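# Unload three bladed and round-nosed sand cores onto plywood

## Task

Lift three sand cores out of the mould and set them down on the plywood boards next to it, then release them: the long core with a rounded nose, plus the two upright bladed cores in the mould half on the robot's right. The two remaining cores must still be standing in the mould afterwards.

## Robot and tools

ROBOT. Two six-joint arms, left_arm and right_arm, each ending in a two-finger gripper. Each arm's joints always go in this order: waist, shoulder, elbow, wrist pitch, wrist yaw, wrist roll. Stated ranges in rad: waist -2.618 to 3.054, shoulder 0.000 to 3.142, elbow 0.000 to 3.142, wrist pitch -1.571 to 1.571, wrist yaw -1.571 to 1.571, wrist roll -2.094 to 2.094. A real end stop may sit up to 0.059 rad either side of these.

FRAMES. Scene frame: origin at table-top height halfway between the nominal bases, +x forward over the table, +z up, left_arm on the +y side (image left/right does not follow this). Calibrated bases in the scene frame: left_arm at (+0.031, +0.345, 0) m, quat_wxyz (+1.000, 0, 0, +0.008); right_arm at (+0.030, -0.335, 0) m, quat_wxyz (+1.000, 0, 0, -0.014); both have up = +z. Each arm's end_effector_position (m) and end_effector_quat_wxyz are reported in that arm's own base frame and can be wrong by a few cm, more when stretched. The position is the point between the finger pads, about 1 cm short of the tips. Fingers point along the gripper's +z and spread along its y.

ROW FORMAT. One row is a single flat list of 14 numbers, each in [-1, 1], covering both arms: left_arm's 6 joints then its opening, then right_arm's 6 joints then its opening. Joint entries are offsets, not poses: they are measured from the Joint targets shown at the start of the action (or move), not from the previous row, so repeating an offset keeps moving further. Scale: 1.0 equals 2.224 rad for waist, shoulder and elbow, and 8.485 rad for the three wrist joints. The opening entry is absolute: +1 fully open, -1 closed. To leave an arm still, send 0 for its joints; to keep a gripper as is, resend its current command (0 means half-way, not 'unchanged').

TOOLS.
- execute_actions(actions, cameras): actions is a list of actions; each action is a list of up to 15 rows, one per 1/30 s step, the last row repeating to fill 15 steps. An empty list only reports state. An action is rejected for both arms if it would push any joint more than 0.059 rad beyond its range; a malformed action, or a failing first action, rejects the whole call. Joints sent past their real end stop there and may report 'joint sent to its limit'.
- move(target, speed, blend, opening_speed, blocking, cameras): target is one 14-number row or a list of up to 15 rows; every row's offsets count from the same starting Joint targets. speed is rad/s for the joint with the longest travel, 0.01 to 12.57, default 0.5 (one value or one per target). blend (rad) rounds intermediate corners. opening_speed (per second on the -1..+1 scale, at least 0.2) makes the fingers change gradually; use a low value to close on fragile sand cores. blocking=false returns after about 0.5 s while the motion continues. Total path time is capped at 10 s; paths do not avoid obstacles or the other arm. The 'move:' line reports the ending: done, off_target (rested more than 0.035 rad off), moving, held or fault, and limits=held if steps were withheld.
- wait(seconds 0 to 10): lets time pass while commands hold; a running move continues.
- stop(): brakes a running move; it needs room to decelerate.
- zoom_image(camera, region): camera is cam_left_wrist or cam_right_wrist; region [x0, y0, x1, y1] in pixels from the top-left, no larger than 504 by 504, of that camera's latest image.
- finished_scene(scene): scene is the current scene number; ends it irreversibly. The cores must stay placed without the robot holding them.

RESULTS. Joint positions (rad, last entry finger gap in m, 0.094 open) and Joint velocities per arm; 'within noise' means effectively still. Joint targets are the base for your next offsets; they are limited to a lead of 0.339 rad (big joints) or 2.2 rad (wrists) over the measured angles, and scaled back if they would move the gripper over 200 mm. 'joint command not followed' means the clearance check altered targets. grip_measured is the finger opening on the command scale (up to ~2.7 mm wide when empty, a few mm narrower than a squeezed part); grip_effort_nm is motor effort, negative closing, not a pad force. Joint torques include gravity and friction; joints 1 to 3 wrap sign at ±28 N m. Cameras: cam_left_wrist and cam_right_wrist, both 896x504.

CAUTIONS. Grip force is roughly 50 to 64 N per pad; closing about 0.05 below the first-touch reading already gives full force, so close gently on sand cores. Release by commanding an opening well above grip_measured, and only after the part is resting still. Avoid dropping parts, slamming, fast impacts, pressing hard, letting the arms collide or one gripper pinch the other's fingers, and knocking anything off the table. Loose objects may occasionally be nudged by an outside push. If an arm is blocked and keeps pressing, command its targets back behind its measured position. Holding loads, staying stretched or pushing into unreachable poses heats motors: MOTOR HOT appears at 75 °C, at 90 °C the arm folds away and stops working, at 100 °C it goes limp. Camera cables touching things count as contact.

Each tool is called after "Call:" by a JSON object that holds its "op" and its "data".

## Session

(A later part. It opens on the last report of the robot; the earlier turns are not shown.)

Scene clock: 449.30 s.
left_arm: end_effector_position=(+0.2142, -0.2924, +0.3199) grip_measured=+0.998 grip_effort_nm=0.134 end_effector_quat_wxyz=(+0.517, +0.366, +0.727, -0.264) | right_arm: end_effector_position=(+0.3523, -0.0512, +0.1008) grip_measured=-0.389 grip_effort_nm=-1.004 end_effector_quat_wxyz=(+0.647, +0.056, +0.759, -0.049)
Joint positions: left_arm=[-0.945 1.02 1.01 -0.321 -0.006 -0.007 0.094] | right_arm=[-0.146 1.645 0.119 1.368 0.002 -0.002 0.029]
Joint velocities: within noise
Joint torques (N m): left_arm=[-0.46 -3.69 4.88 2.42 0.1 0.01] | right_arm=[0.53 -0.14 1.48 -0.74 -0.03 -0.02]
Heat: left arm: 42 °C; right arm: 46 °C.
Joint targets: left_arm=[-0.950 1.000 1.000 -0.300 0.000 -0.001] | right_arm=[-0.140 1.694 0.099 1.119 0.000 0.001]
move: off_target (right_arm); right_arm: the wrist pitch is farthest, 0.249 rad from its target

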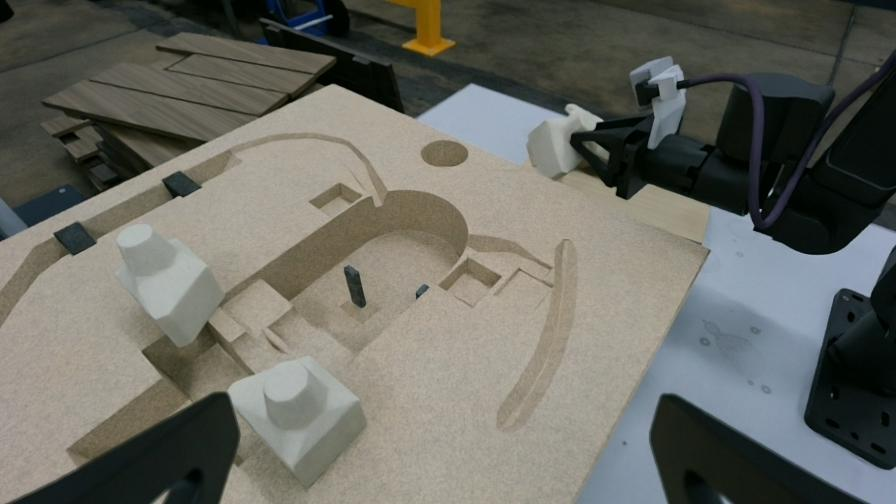

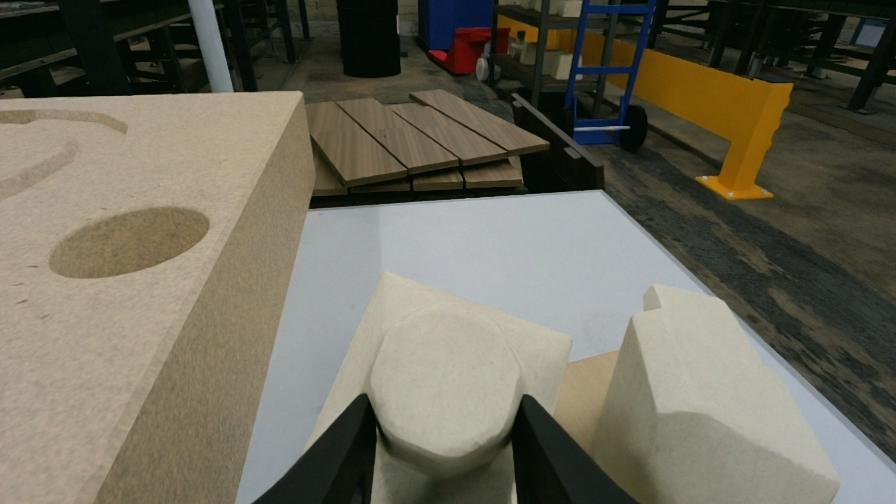

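Call:
{"op": "move", "data": {"target": [0,0,0,0,0,0,1,0,0.04,-0.01,-0.03,0,0,-1], "speed": 0.3}}

Call:
{"op": "zoom_image", "data": {"camera": "cam_left_wrist", "region": [520, 40, 720, 220]}}

Scene clock: 456.20 s.
left_arm: end_effector_position=(+0.2142, -0.2924, +0.3199) grip_measured=+0.998 grip_effort_nm=0.129 end_effector_quat_wxyz=(+0.517, +0.366, +0.727, -0.264) | right_arm: end_effector_position=(+0.3542, -0.0513, +0.0923) grip_measured=-0.390 grip_effort_nm=-1.004 end_effector_quat_wxyz=(+0.639, +0.054, +0.766, -0.049)
Joint positions: left_arm=[-0.945 1.02 1.01 -0.321 -0.006 -0.007 0.094] | right_arm=[-0.146 1.683 0.128 1.375 0.002 -0.005 0.029]
Joint velocities: within noise
Joint torques (N m): left_arm=[-0.43 -3.64 4.9 2.4 0.1 0.01] | right_arm=[0.53 3.9 -0.9 -3.24 -0.02 0.04]
Heat: left arm: 42 °C; right arm: 44 °C.
Joint targets: left_arm=[-0.950 1.000 1.000 -0.300 0.000 0.000] | right_arm=[-0.140 1.783 0.077 0.864 0.000 0.001]
move: off_target (right_arm); right_arm: the wrist pitch is farthest, 0.511 rad from its target

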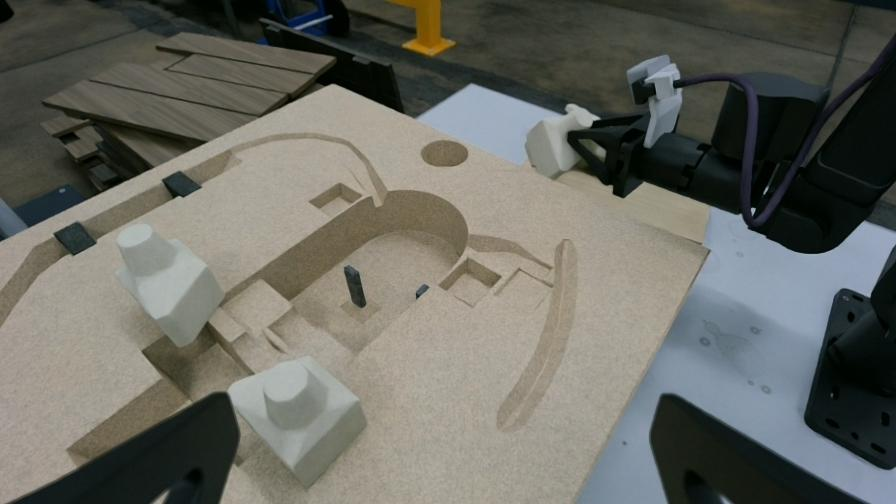

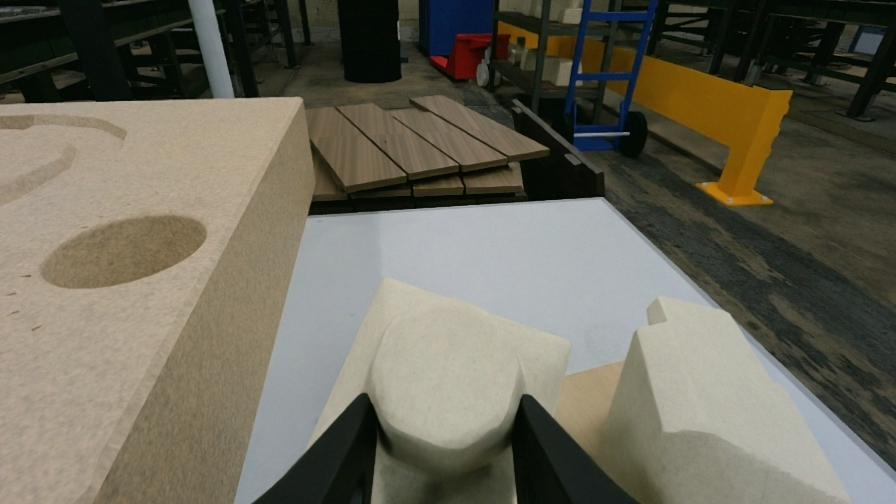

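Scaled by 2.520.

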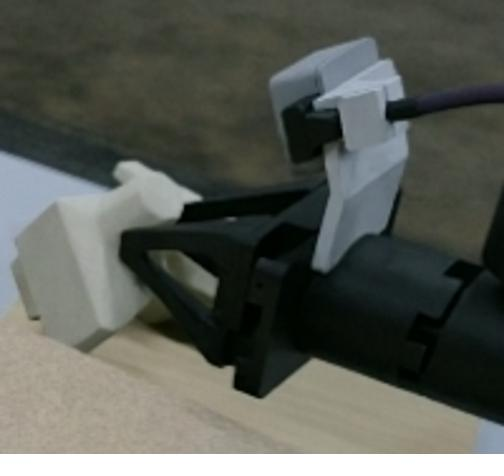

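Call:
{"op": "move", "data": {"target": [0,0,0,0,0,0,1,0,-0.0373,0.0193,0.0573,0,0,-1], "speed": 0.5, "cameras": []}}

Call:
{"op": "move", "data": {"target": [0,0,0,0,0,0,1,0,0,0,0,0,0,-0.2], "opening_speed": 0.2}}

Call:
{"op": "zoom_image", "data": {"camera": "cam_left_wrist", "region": [520, 40, 720, 220]}}

Scene clock: 466.73 s.
left_arm: end_effector_position=(+0.2142, -0.2924, +0.3199) grip_measured=+0.998 grip_effort_nm=0.134 end_effector_quat_wxyz=(+0.517, +0.366, +0.727, -0.264) | right_arm: end_effector_position=(+0.3567, -0.0516, +0.1066) grip_measured=-0.391 grip_effort_nm=-1.004 end_effector_quat_wxyz=(+0.661, +0.053, +0.747, -0.051)
Joint positions: left_arm=[-0.945 1.02 1.01 -0.321 -0.006 -0.007 0.094] | right_arm=[-0.146 1.684 0.129 1.432 0.001 -0.006 0.029]
Joint velocities: within noise
Joint torques (N m): left_arm=[-0.39 -3.7 4.97 2.42 0.06 0.01] | right_arm=[0.51 -2.8 2.13 0.81 -0.03 0.04]
Heat: left arm: 42 °C; right arm: 47 °C.
Joint targets: left_arm=[-0.950 1.000 1.000 -0.300 0.000 0.000] | right_arm=[-0.140 1.700 0.120 1.350 0.000 0.000]
move: off_target (right_arm); right_arm: the wrist pitch is farthest, 0.082 rad from its target
No camera images: "cameras" was empty.

Scene clock: 470.93 s.
left_arm: end_effector_position=(+0.2142, -0.2924, +0.3199) grip_measured=+0.998 grip_effort_nm=0.129 end_effector_quat_wxyz=(+0.517, +0.366, +0.727, -0.264) | right_arm: end_effector_position=(+0.3566, -0.0475, +0.1017) grip_measured=-0.203 grip_effort_nm=0.164 end_effector_quat_wxyz=(+0.654, +0.047, +0.754, -0.043)
Joint positions: left_arm=[-0.945 1.02 1.01 -0.321 -0.006 -0.007 0.094] | right_arm=[-0.142 1.684 0.129 1.413 -0.013 -0.005 0.037]
Joint velocities: within noise
Joint torques (N m): left_arm=[-0.31 -3.71 4.96 2.42 0.09 0.03] | right_arm=[0.16 -2.85 2.15 1.02 0.12 0.03]
Heat: left arm: 42 °C; right arm: 46 °C.
Joint targets: left_arm=[-0.950 1.000 1.000 -0.300 0.000 0.000] | right_arm=[-0.140 1.700 0.120 1.350 0.000 0.000]
move: off_target (right_arm); right_arm: the wrist pitch is farthest, 0.063 rad from its target

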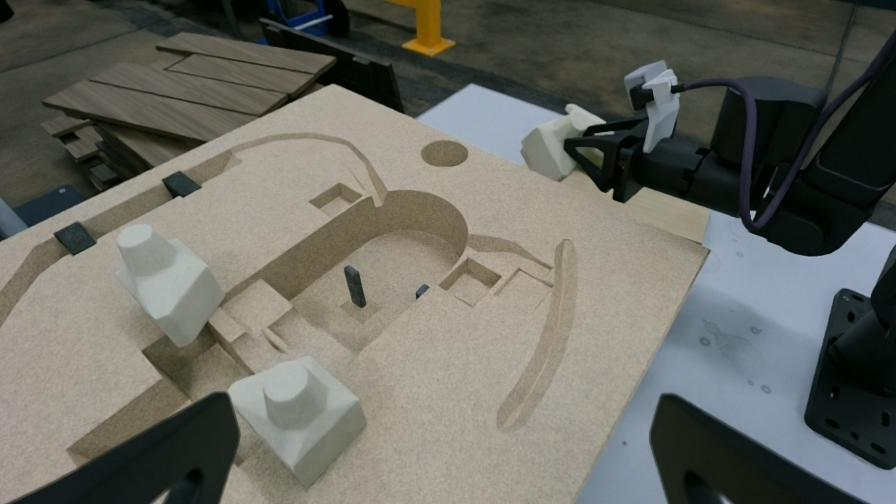

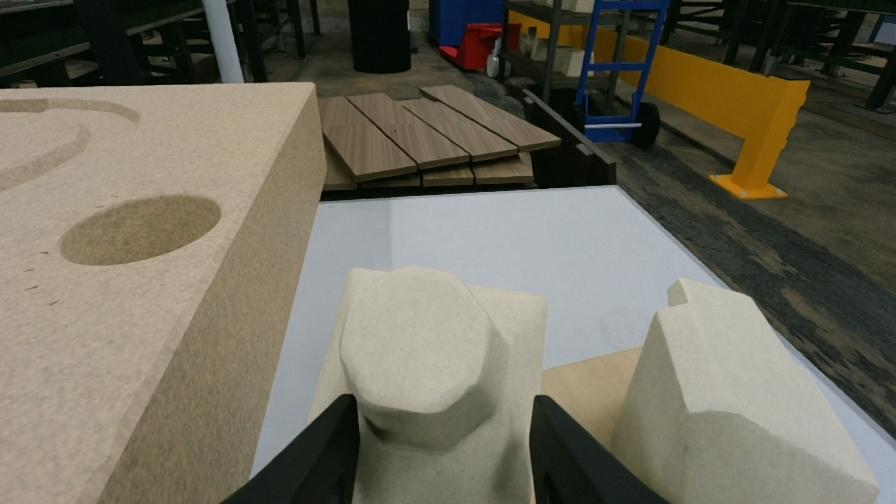

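Scaled by 2.520.

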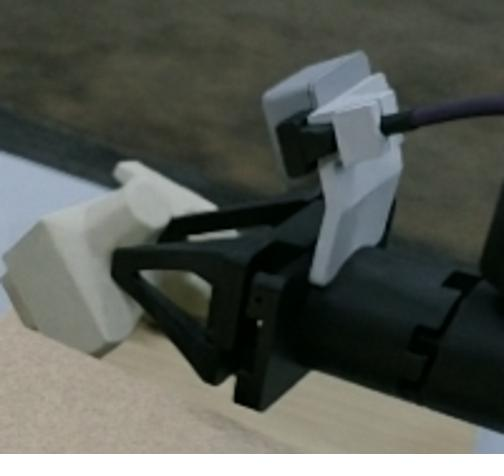

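Call:
{"op": "move", "data": {"target": [[0,0,0,0,0,0,1,0,0,0,0,0,0,0.4],[0,0,0,0,0,0,1,0,-0.4442,0.0238,-0.1427,0,0,0.4]], "speed": 0.5, "opening_speed": 1.0}}

Call:
{"op": "zoom_image", "data": {"camera": "cam_left_wrist", "region": [520, 40, 720, 220]}}

Scene clock: 480.40 s.
left_arm: end_effector_position=(+0.2142, -0.2924, +0.3199) grip_measured=+0.998 grip_effort_nm=0.144 end_effector_quat_wxyz=(+0.517, +0.366, +0.727, -0.264) | right_arm: end_effector_position=(+0.2816, -0.0395, +0.1025) grip_measured=+0.397 grip_effort_nm=0.173 end_effector_quat_wxyz=(+0.533, +0.058, +0.843, -0.040)
Joint positions: left_arm=[-0.945 1.02 1.01 -0.321 -0.006 -0.007 0.094] | right_arm=[-0.142 0.722 0.141 0.139 0.002 -0.005 0.066]
Joint velocities: within noise
Joint torques (N m): left_arm=[-0.32 -3.67 4.96 2.42 0.08 -0.01] | right_arm=[0.2 -1.03 8.77 1.52 -0.03 0.03]
Heat: left arm: 43 °C; right arm: 44 °C.
Joint targets: left_arm=[-0.950 1.000 1.000 -0.300 0.000 0.000] | right_arm=[-0.140 0.712 0.173 0.139 0.000 0.000]
move: done

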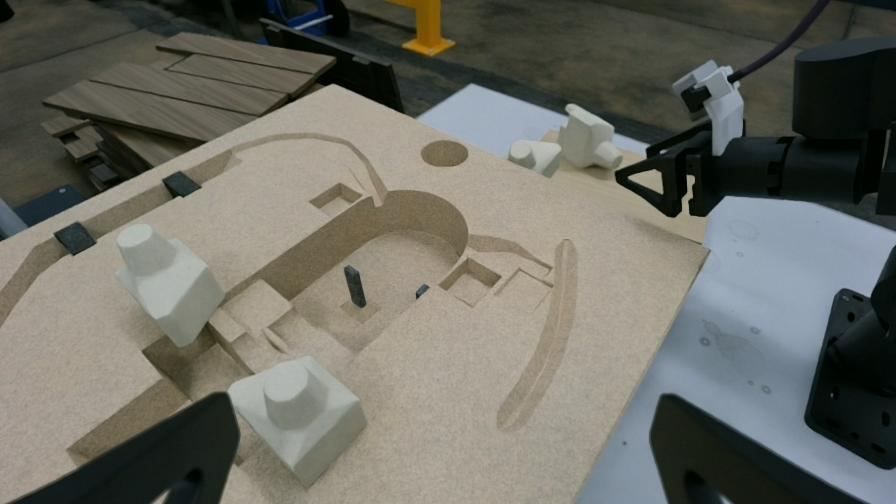

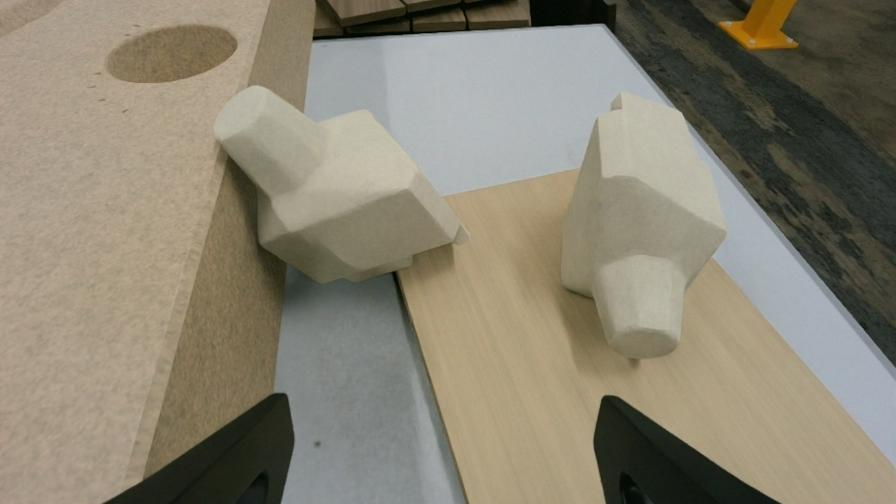

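Scaled by 2.520.

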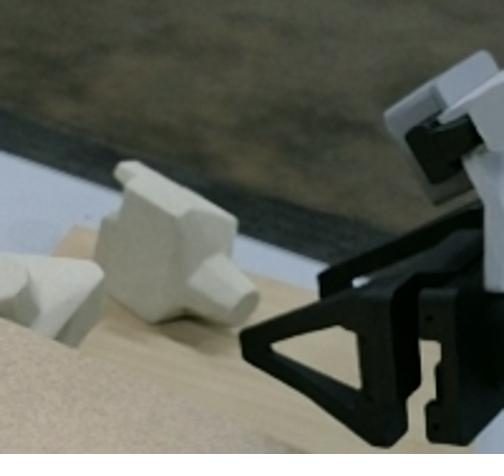

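Call:
{"op": "move", "data": {"target": [0,0,0,0,0,0,1,-0.0989,0.62,0.8282,-0.1926,0,0,1], "speed": 0.8}}

Scene clock: 515.00 s.
left_arm: end_effector_position=(+0.2142, -0.2924, +0.3199) grip_measured=+0.998 grip_effort_nm=0.134 end_effector_quat_wxyz=(+0.517, +0.366, +0.727, -0.264) | right_arm: end_effector_position=(+0.3730, -0.1378, +0.1377) grip_measured=+0.997 grip_effort_nm=0.168 end_effector_quat_wxyz=(-0.001, +0.174, +0.985, -0.001)
Joint positions: left_arm=[-0.945 1.02 1.01 -0.321 -0.006 -0.007 0.094] | right_arm=[-0.356 2.079 1.987 -1.479 0.002 -0.005 0.094]
Joint velocities: within noise
Joint torques (N m): left_arm=[-0.39 -3.63 4.97 2.42 0.07 0] | right_arm=[-0.58 -8.46 7.39 0.01 -0.02 0.03]
Heat: left arm: 44 °C; right arm: 43 °C.
Joint targets: left_arm=[-0.950 1.000 1.000 -0.300 0.000 0.000] | right_arm=[-0.360 2.091 2.015 -1.495 0.000 0.000]
move: done

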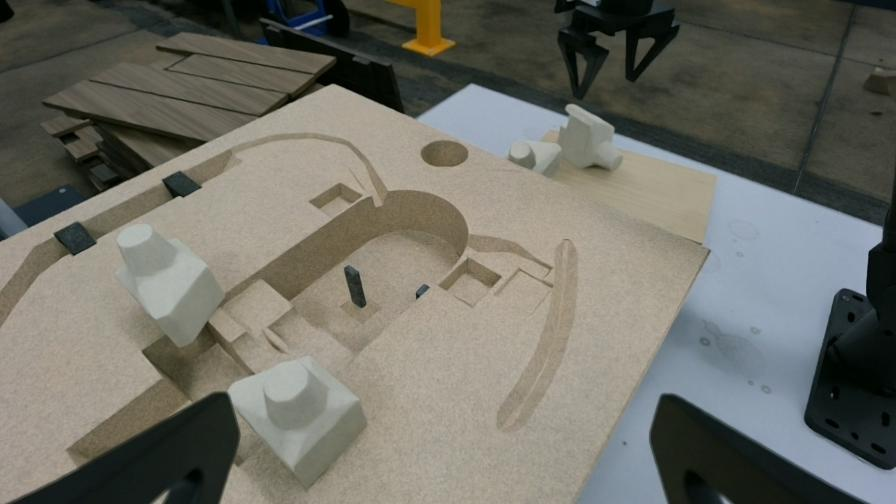

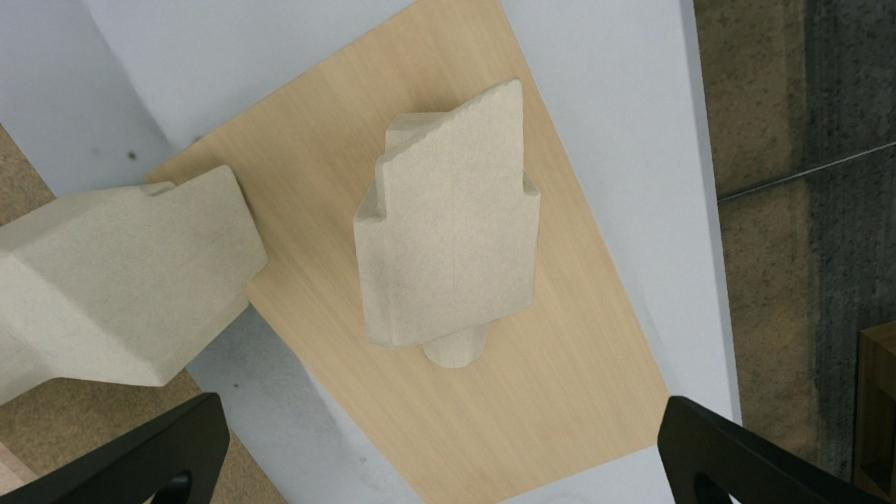

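Call:
{"op": "move", "data": {"target": [0,0,0,0,0,0,1,0,-0.0126,-0.1506,0.0397,0,0,1], "speed": 0.5}}

Call:
{"op": "zoom_image", "data": {"camera": "cam_left_wrist", "region": [480, 40, 720, 240]}}

Scene clock: 522.37 s.
left_arm: end_effector_position=(+0.2142, -0.2925, +0.3200) grip_measured=+0.998 grip_effort_nm=0.139 end_effector_quat_wxyz=(+0.517, +0.366, +0.727, -0.264) | right_arm: end_effector_position=(+0.3732, -0.1379, +0.0621) grip_measured=+0.997 grip_effort_nm=0.173 end_effector_quat_wxyz=(+0.000, +0.174, +0.985, -0.001)
Joint positions: left_arm=[-0.945 1.02 1.01 -0.321 -0.006 -0.007 0.094] | right_arm=[-0.356 2.079 1.686 -1.176 0.002 -0.005 0.094]
Joint velocities: within noise
Joint torques (N m): left_arm=[-0.36 -3.73 4.93 2.42 0.1 0.03] | right_arm=[-0.4 -10.67 4.72 0.33 -0.02 0.03]
Heat: left arm: 44 °C; right arm: 42 °C.
Joint targets: left_arm=[-0.950 1.000 1.000 -0.300 0.000 0.000] | right_arm=[-0.360 2.063 1.680 -1.158 0.000 0.000]
move: done

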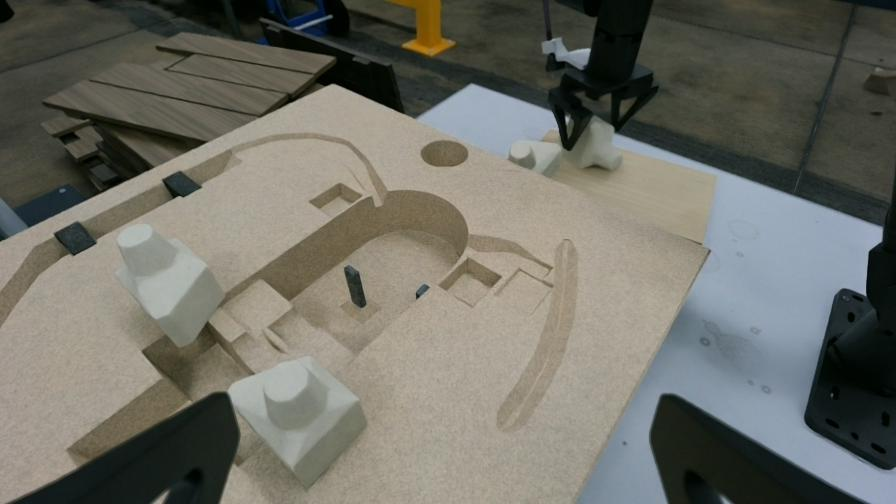

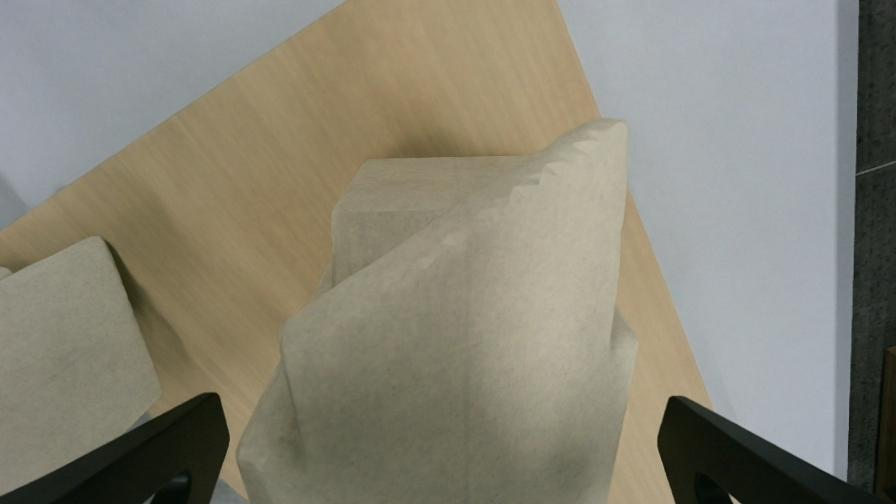

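Scaled by 2.100.

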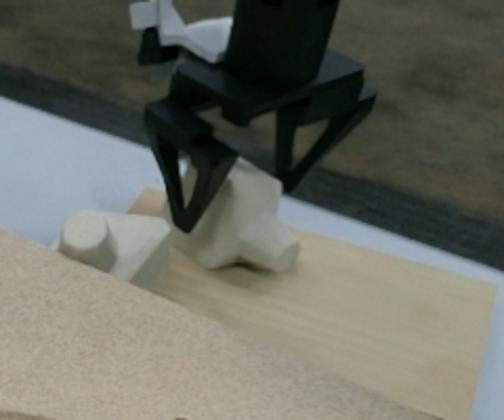

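Call:
{"op": "move", "data": {"target": [0,0,0,0,0,0,1,0,0,0,0,0,0,-1], "opening_speed": 0.6}}

Scene clock: 528.93 s.
left_arm: end_effector_position=(+0.2142, -0.2925, +0.3200) grip_measured=+0.998 grip_effort_nm=0.139 end_effector_quat_wxyz=(+0.517, +0.366, +0.727, -0.264) | right_arm: end_effector_position=(+0.3736, -0.1384, +0.0621) grip_measured=+0.162 grip_effort_nm=-1.009 end_effector_quat_wxyz=(+0.001, +0.174, +0.985, -0.002)
Joint positions: left_arm=[-0.945 1.02 1.01 -0.321 -0.006 -0.007 0.094] | right_arm=[-0.356 2.079 1.686 -1.174 0.003 -0.005 0.055]
Joint velocities: within noise
Joint torques (N m): left_arm=[-0.32 -3.63 4.97 2.41 0.09 0.02] | right_arm=[-0.38 -10.67 4.74 0.27 -0.04 0.03]
Heat: left arm: 44 °C; right arm: 42 °C.
Joint targets: left_arm=[-0.950 1.000 1.000 -0.300 0.000 0.000] | right_arm=[-0.360 2.063 1.680 -1.158 0.000 0.000]
move: done

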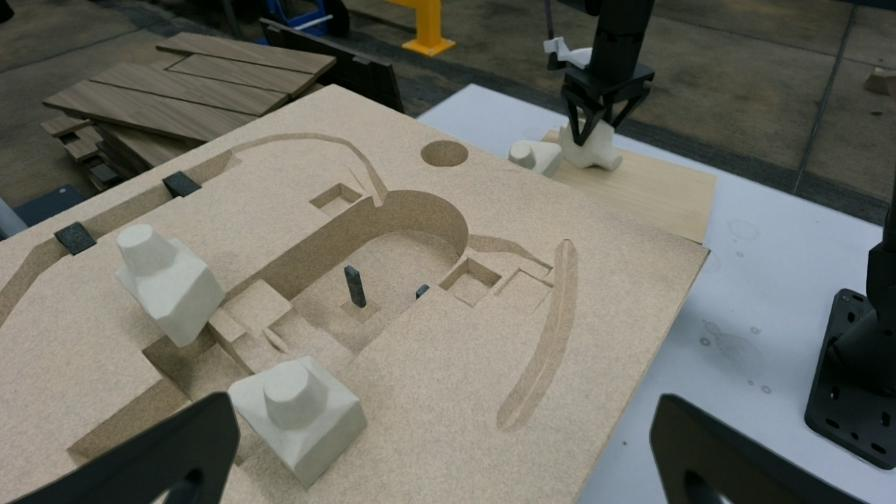

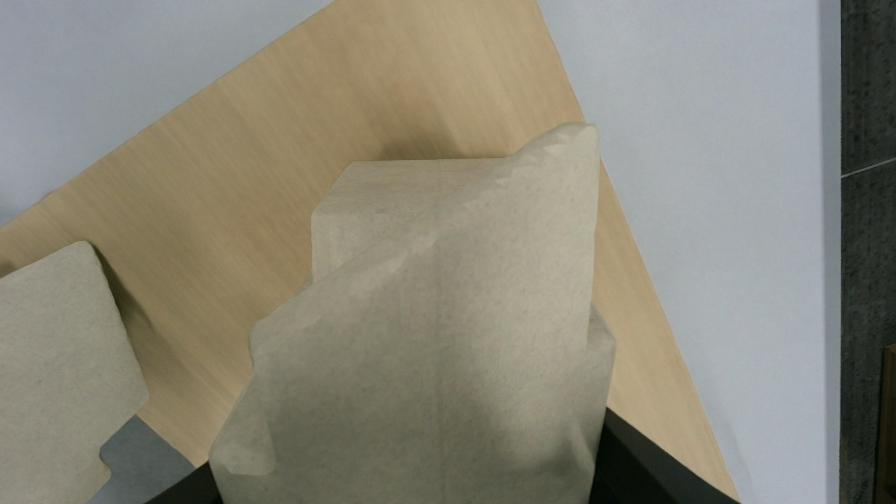

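Call:
{"op": "move", "data": {"target": [[0,0,0,0,0,0,1,0,0,0.0764,-0.0189,0,0,-1],[0,0,0,0,0,0,1,-0.0719,-0.1911,-0.1322,-0.0153,0,0,-1],[0,0,0,0,0,0,1,-0.0719,-0.1992,-0.2419,0.0151,0,0,-1]], "speed": 0.5}}

Call:
{"op": "zoom_image", "data": {"camera": "cam_left_wrist", "region": [480, 40, 740, 240]}}

Scene clock: 537.90 s.
left_arm: end_effector_position=(+0.2142, -0.2925, +0.3200) grip_measured=+0.998 grip_effort_nm=0.134 end_effector_quat_wxyz=(+0.517, +0.366, +0.727, -0.264) | right_arm: end_effector_position=(+0.2485, -0.1402, +0.0619) grip_measured=+0.162 grip_effort_nm=-1.009 end_effector_quat_wxyz=(-0.002, +0.253, +0.968, +0.000)
Joint positions: left_arm=[-0.945 1.02 1.01 -0.321 -0.006 -0.007 0.094] | right_arm=[-0.516 1.663 1.137 -1.048 0.001 -0.005 0.055]
Joint velocities: within noise
Joint torques (N m): left_arm=[-0.42 -3.66 4.96 2.42 0.09 0] | right_arm=[-0.32 -9.59 5.34 0.29 -0.02 0.03]
Heat: left arm: 44 °C; right arm: 45 °C.
Joint targets: left_arm=[-0.950 1.000 1.000 -0.300 0.000 0.000] | right_arm=[-0.520 1.620 1.142 -1.030 0.000 0.000]
move: off_target (right_arm); right_arm: the shoulder is farthest, 0.043 rad from its target

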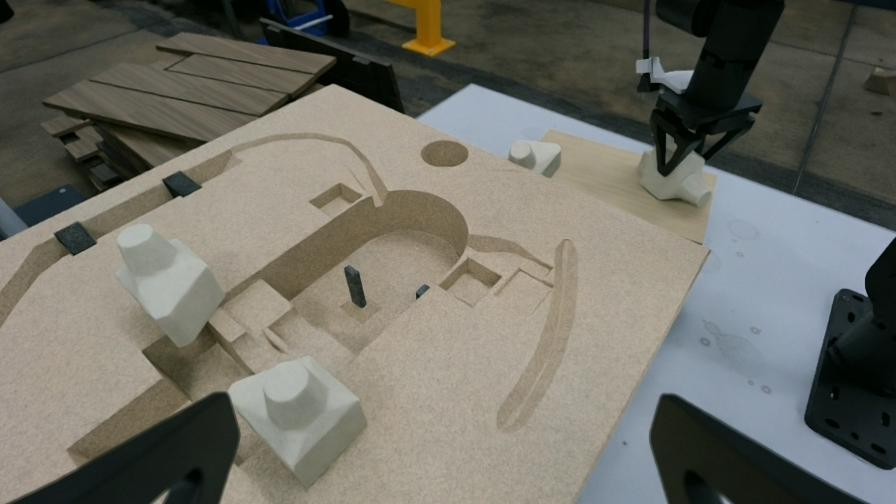

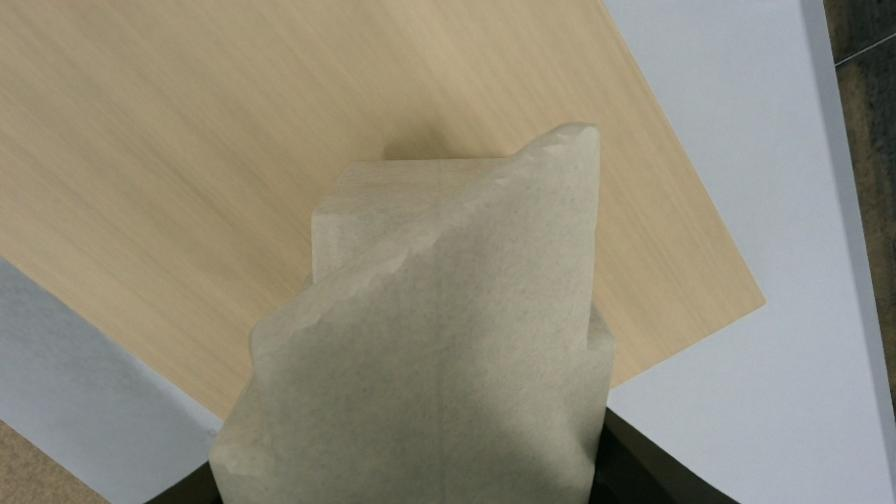

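Scaled by 1.938.

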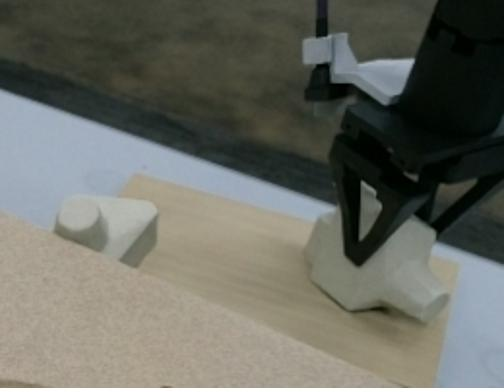

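Call:
{"op": "move", "data": {"target": [[0,0,0,0,0,0,1,0,0,0,0,0,0,1],[0,0,0,0,0,0,1,0.1,0.03,0.16,-0.035,0,0,1]], "speed": 0.5, "opening_speed": 1.2}}

Scene clock: 543.73 s.
left_arm: end_effector_position=(+0.2142, -0.2925, +0.3200) grip_measured=+0.998 grip_effort_nm=0.134 end_effector_quat_wxyz=(+0.517, +0.366, +0.727, -0.264) | right_arm: end_effector_position=(+0.2997, -0.0920, +0.1425) grip_measured=+0.997 grip_effort_nm=0.178 end_effector_quat_wxyz=(+0.028, +0.147, +0.989, -0.005)
Joint positions: left_arm=[-0.945 1.02 1.01 -0.321 -0.006 -0.007 0.094] | right_arm=[-0.3 1.676 1.473 -1.311 0.001 -0.005 0.094]
Joint velocities: within noise
Joint torques (N m): left_arm=[-0.36 -3.6 4.92 2.42 0.07 -0.01] | right_arm=[0.23 -5.5 7.25 0.09 -0.01 0.02]
Heat: left arm: 45 °C; right arm: 45 °C.
Joint targets: left_arm=[-0.950 1.000 1.000 -0.300 0.000 0.000] | right_arm=[-0.298 1.687 1.498 -1.326 0.000 0.001]
move: done

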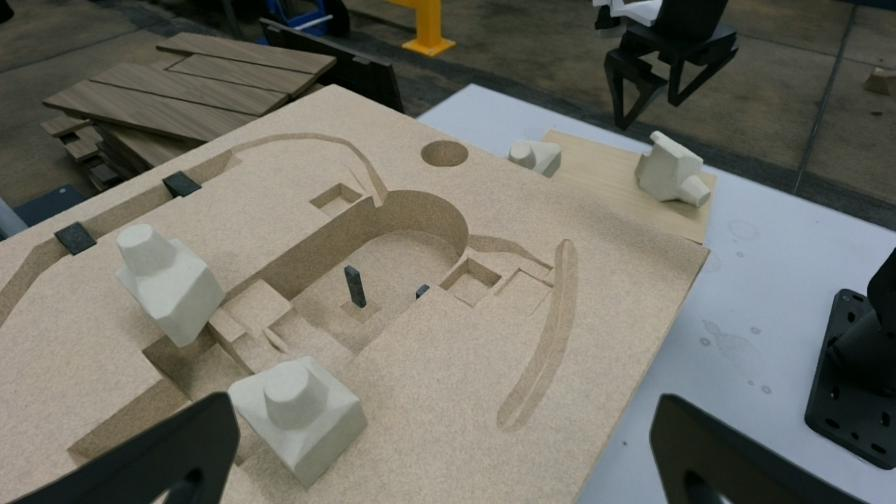

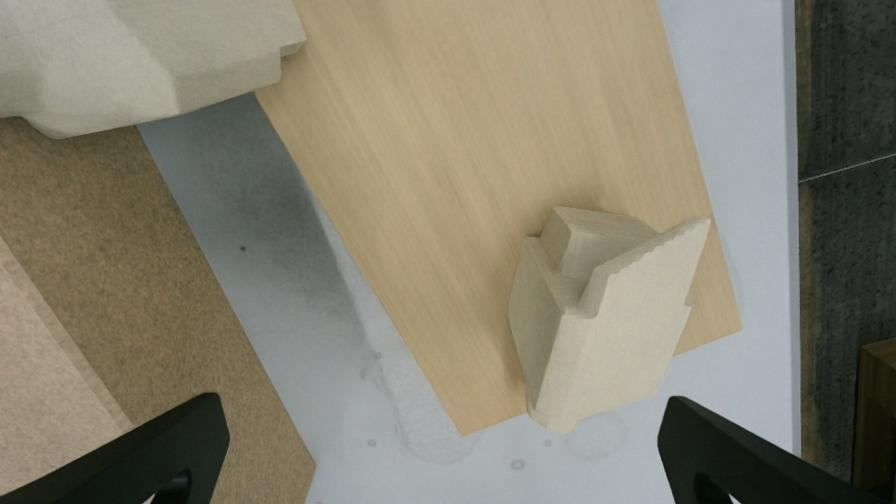

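Call:
{"op": "move", "data": {"target": [0,0,0,0,0,0,1,0.1079,0.0787,0.1884,-0.0147,0,0,1], "speed": 0.5, "cameras": ["cam_right_wrist"]}}

Scene clock: 549.10 s.
left_arm: end_effector_position=(+0.2142, -0.2925, +0.3200) grip_measured=+0.998 grip_effort_nm=0.139 end_effector_quat_wxyz=(+0.517, +0.366, +0.727, -0.264) | right_arm: end_effector_position=(+0.3772, -0.0213, +0.1985) grip_measured=+0.997 grip_effort_nm=0.173 end_effector_quat_wxyz=(+0.089, +0.027, +0.996, -0.003)
Joint positions: left_arm=[-0.945 1.02 1.01 -0.321 -0.006 -0.007 0.094] | right_arm=[-0.059 1.846 1.889 -1.436 0.001 -0.005 0.094]
Joint velocities: within noise
Joint torques (N m): left_arm=[-0.39 -3.67 4.9 2.41 0.1 0.02] | right_arm=[0.03 -6.54 7.41 0.25 -0.02 0.03]
Heat: left arm: 45 °C; right arm: 43 °C.
Joint targets: left_arm=[-0.950 1.000 1.000 -0.300 -0.001 0.000] | right_arm=[-0.058 1.861 1.917 -1.451 0.000 0.001]
move: done
Images, in order (width x height): cam_right_wrist 896x504.

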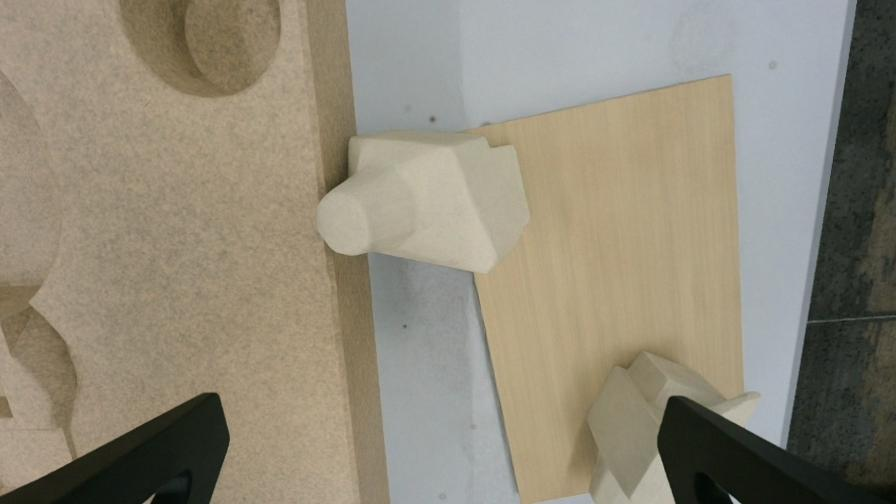

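Call:
{"op": "move", "data": {"target": [0,0,0,0,0,0,1,-0.0045,0.1079,0.0688,-0.0105,0,0.1771,1], "speed": 0.8}}

Scene clock: 560.60 s.
left_arm: end_effector_position=(+0.2142, -0.2925, +0.3200) grip_measured=+0.998 grip_effort_nm=0.134 end_effector_quat_wxyz=(+0.517, +0.366, +0.727, -0.264) | right_arm: end_effector_position=(+0.3985, -0.0224, +0.1489) grip_measured=+0.997 grip_effort_nm=0.173 end_effector_quat_wxyz=(+0.003, +0.700, +0.714, +0.002)
Joint positions: left_arm=[-0.945 1.02 1.01 -0.321 -0.006 -0.007 0.094] | right_arm=[-0.059 2.087 2.043 -1.52 0 1.491 0.094]
Joint velocities: within noise
Joint torques (N m): left_arm=[-0.39 -3.66 4.92 2.41 0.08 0.01] | right_arm=[-0.8 -8.23 7.25 -0.07 -0.01 0.11]
Heat: left arm: 45 °C; right arm: 42 °C.
Joint targets: left_arm=[-0.950 1.000 1.000 -0.300 -0.001 0.000] | right_arm=[-0.068 2.102 2.070 -1.540 0.000 1.503]
move: done

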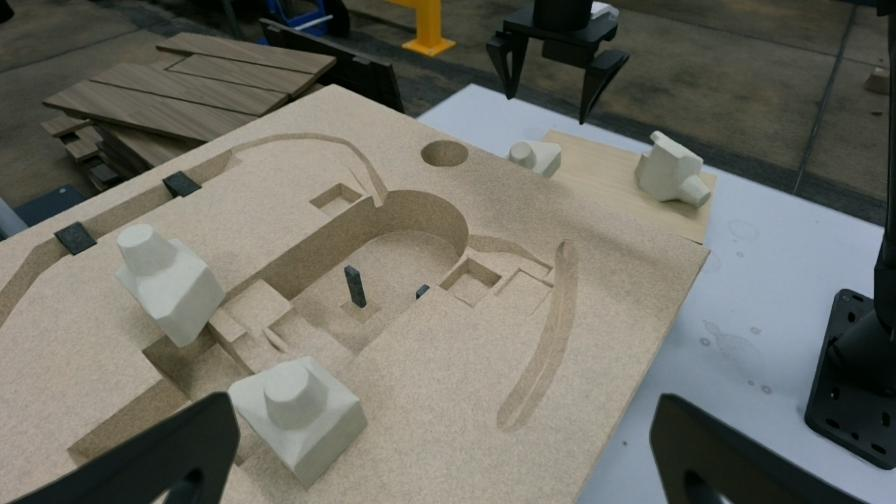

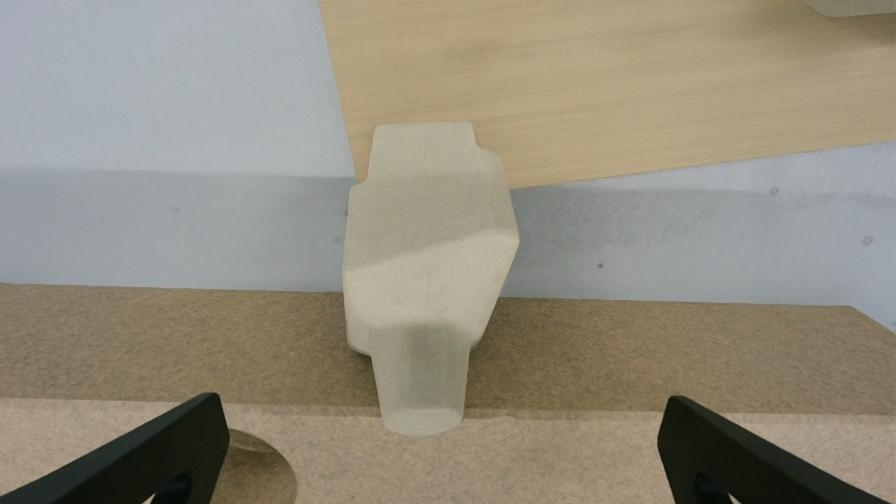

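Call:
{"op": "move", "data": {"target": [0,0,0,0,0,0,1,-0.0054,-0.01,-0.1664,0.0424,0,0,1], "speed": 0.4}}

Call:
{"op": "move", "data": {"target": [0,0,0,0,0,0,1,0,0,0,0,0,0,-1], "opening_speed": 0.6}}

Scene clock: 570.23 s.
left_arm: end_effector_position=(+0.2142, -0.2925, +0.3200) grip_measured=+0.998 grip_effort_nm=0.129 end_effector_quat_wxyz=(+0.517, +0.366, +0.727, -0.264) | right_arm: end_effector_position=(+0.3980, -0.0278, +0.0645) grip_measured=+0.997 grip_effort_nm=0.173 end_effector_quat_wxyz=(-0.001, +0.705, +0.709, -0.001)
Joint positions: left_arm=[-0.945 1.02 1.01 -0.321 -0.006 -0.007 0.094] | right_arm=[-0.073 2.087 1.706 -1.193 -0.001 1.493 0.094]
Joint velocities: within noise
Joint torques (N m): left_arm=[-0.36 -3.73 4.96 2.42 0.09 -0.01] | right_arm=[-0.64 -10 4.67 0.23 -0.01 0.09]
Heat: left arm: 45 °C; right arm: 41 °C.
Joint targets: left_arm=[-0.950 1.000 1.000 -0.300 -0.001 0.000] | right_arm=[-0.080 2.079 1.700 -1.181 0.000 1.503]
move: done

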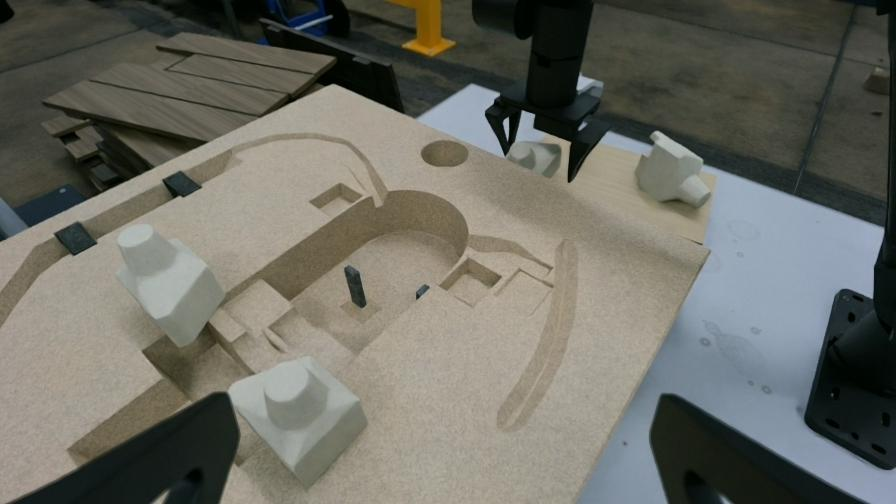

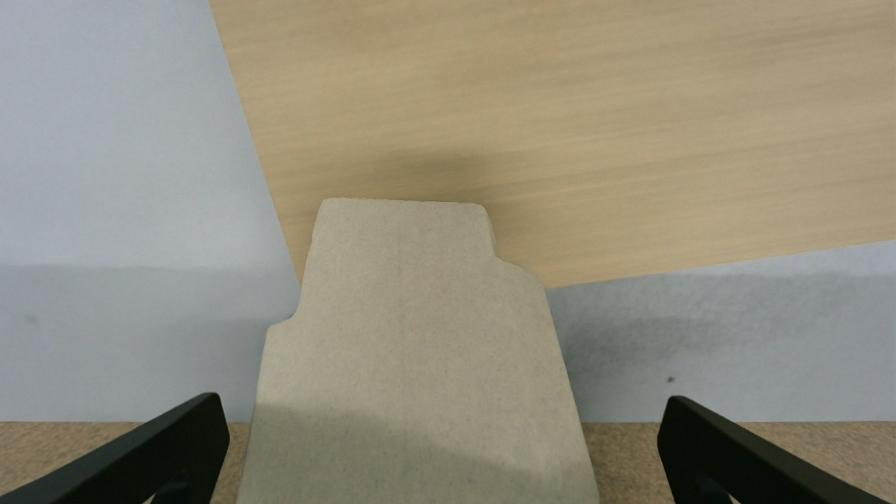

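Scene clock: 573.77 s.
left_arm: end_effector_position=(+0.2142, -0.2925, +0.3200) grip_measured=+0.998 grip_effort_nm=0.139 end_effector_quat_wxyz=(+0.517, +0.366, +0.727, -0.264) | right_arm: end_effector_position=(+0.4033, -0.0281, +0.0645) grip_measured=+0.240 grip_effort_nm=-1.004 end_effector_quat_wxyz=(+0.006, +0.706, +0.708, +0.006)
Joint positions: left_arm=[-0.945 1.02 1.01 -0.321 -0.006 -0.007 0.094] | right_arm=[-0.073 2.087 1.706 -1.172 -0.001 1.496 0.058]
Joint velocities: within noise
Joint torques (N m): left_arm=[-0.43 -3.56 4.9 2.41 0.12 0.02] | right_arm=[-0.62 -10.04 4.68 0.06 0.01 0.04]
Heat: left arm: 45 °C; right arm: 42 °C.
Joint targets: left_arm=[-0.950 1.000 1.000 -0.300 -0.001 0.000] | right_arm=[-0.080 2.079 1.700 -1.181 0.000 1.503]
move: done

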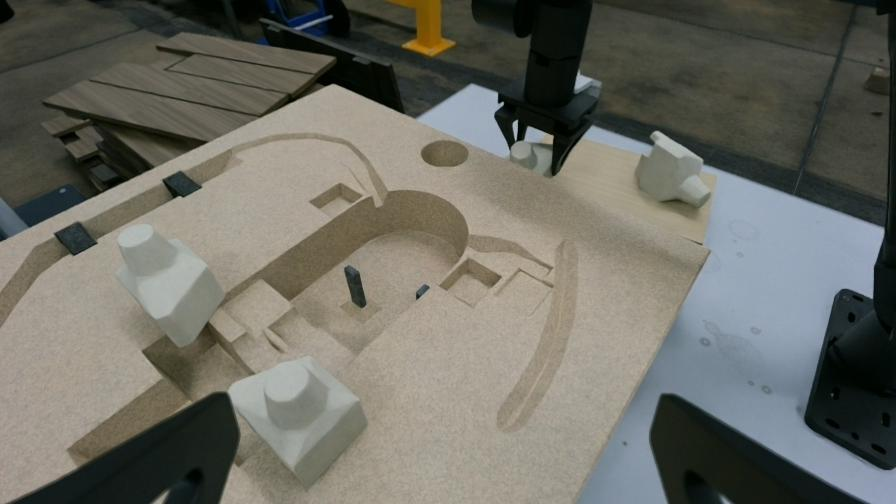

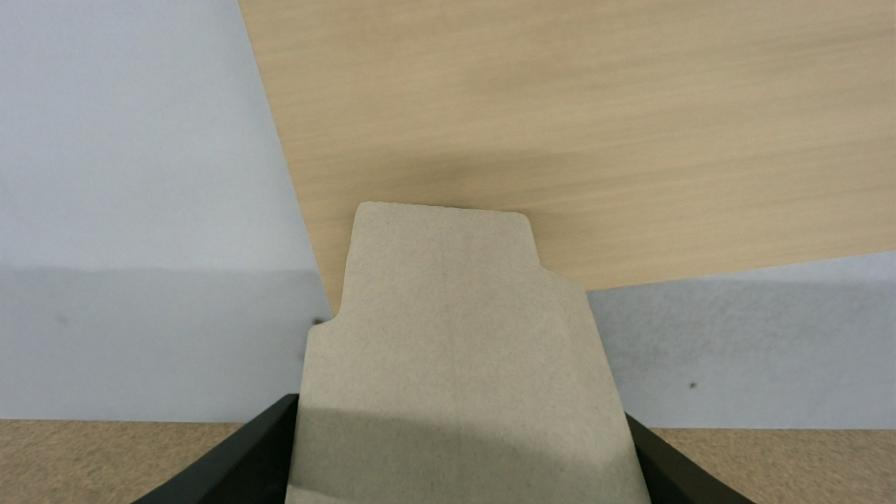

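Call:
{"op": "move", "data": {"target": [[0,0,0,0,0,0,1,0,0.0094,0.1169,-0.0293,0,0,-1],[0,0,0,0,0,0,1,-0.0899,0.0094,0.1169,-0.0293,0,0,-1],[0,0,0,0,0,0,1,-0.0899,0,0.0225,-0.0059,0,0,-1]], "speed": 0.5}}

Call:
{"op": "zoom_image", "data": {"camera": "cam_left_wrist", "region": [480, 40, 740, 240]}}

Scene clock: 582.37 s.
left_arm: end_effector_position=(+0.2142, -0.2925, +0.3200) grip_measured=+0.998 grip_effort_nm=0.139 end_effector_quat_wxyz=(+0.517, +0.366, +0.727, -0.264) | right_arm: end_effector_position=(+0.3770, -0.1092, +0.0741) grip_measured=+0.239 grip_effort_nm=-1.009 end_effector_quat_wxyz=(-0.017, +0.777, +0.630, -0.014)
Joint positions: left_arm=[-0.945 1.02 1.01 -0.321 -0.006 -0.007 0.094] | right_arm=[-0.283 2.097 1.759 -1.277 0.003 1.496 0.058]
Joint velocities: within noise
Joint torques (N m): left_arm=[-0.44 -3.59 5 2.43 0.08 0.02] | right_arm=[0.32 -10.86 4.4 0.47 -0.08 0.05]
Heat: left arm: 45 °C; right arm: 42 °C.
Joint targets: left_arm=[-0.950 1.000 1.000 -0.300 -0.001 0.000] | right_arm=[-0.279 2.079 1.750 -1.231 0.000 1.503]
move: off_target (right_arm); right_arm: the wrist pitch is farthest, 0.046 rad from its target

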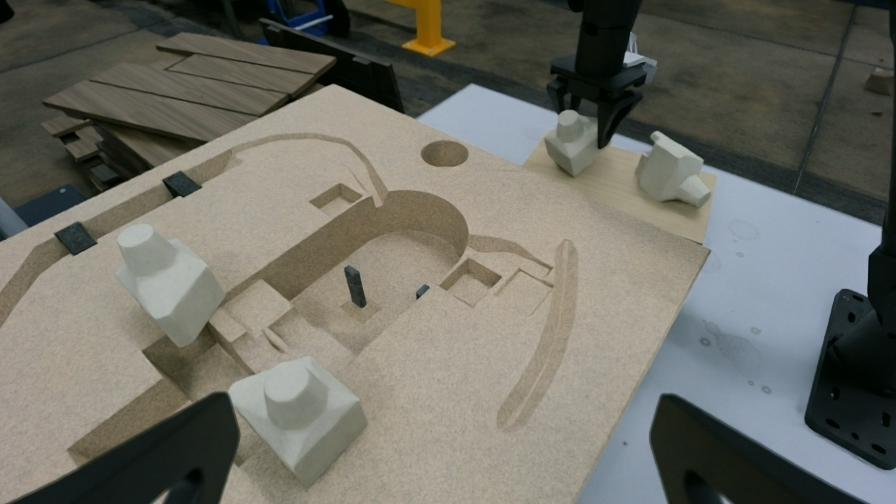

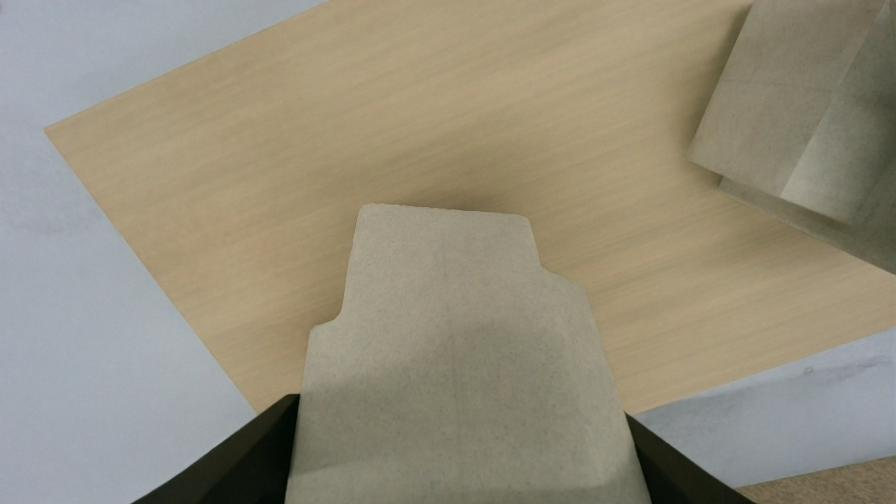

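Scaled by 1.938.

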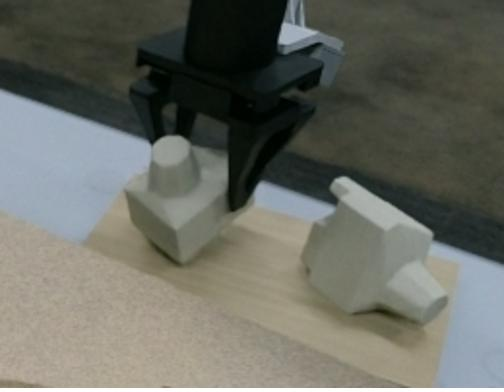

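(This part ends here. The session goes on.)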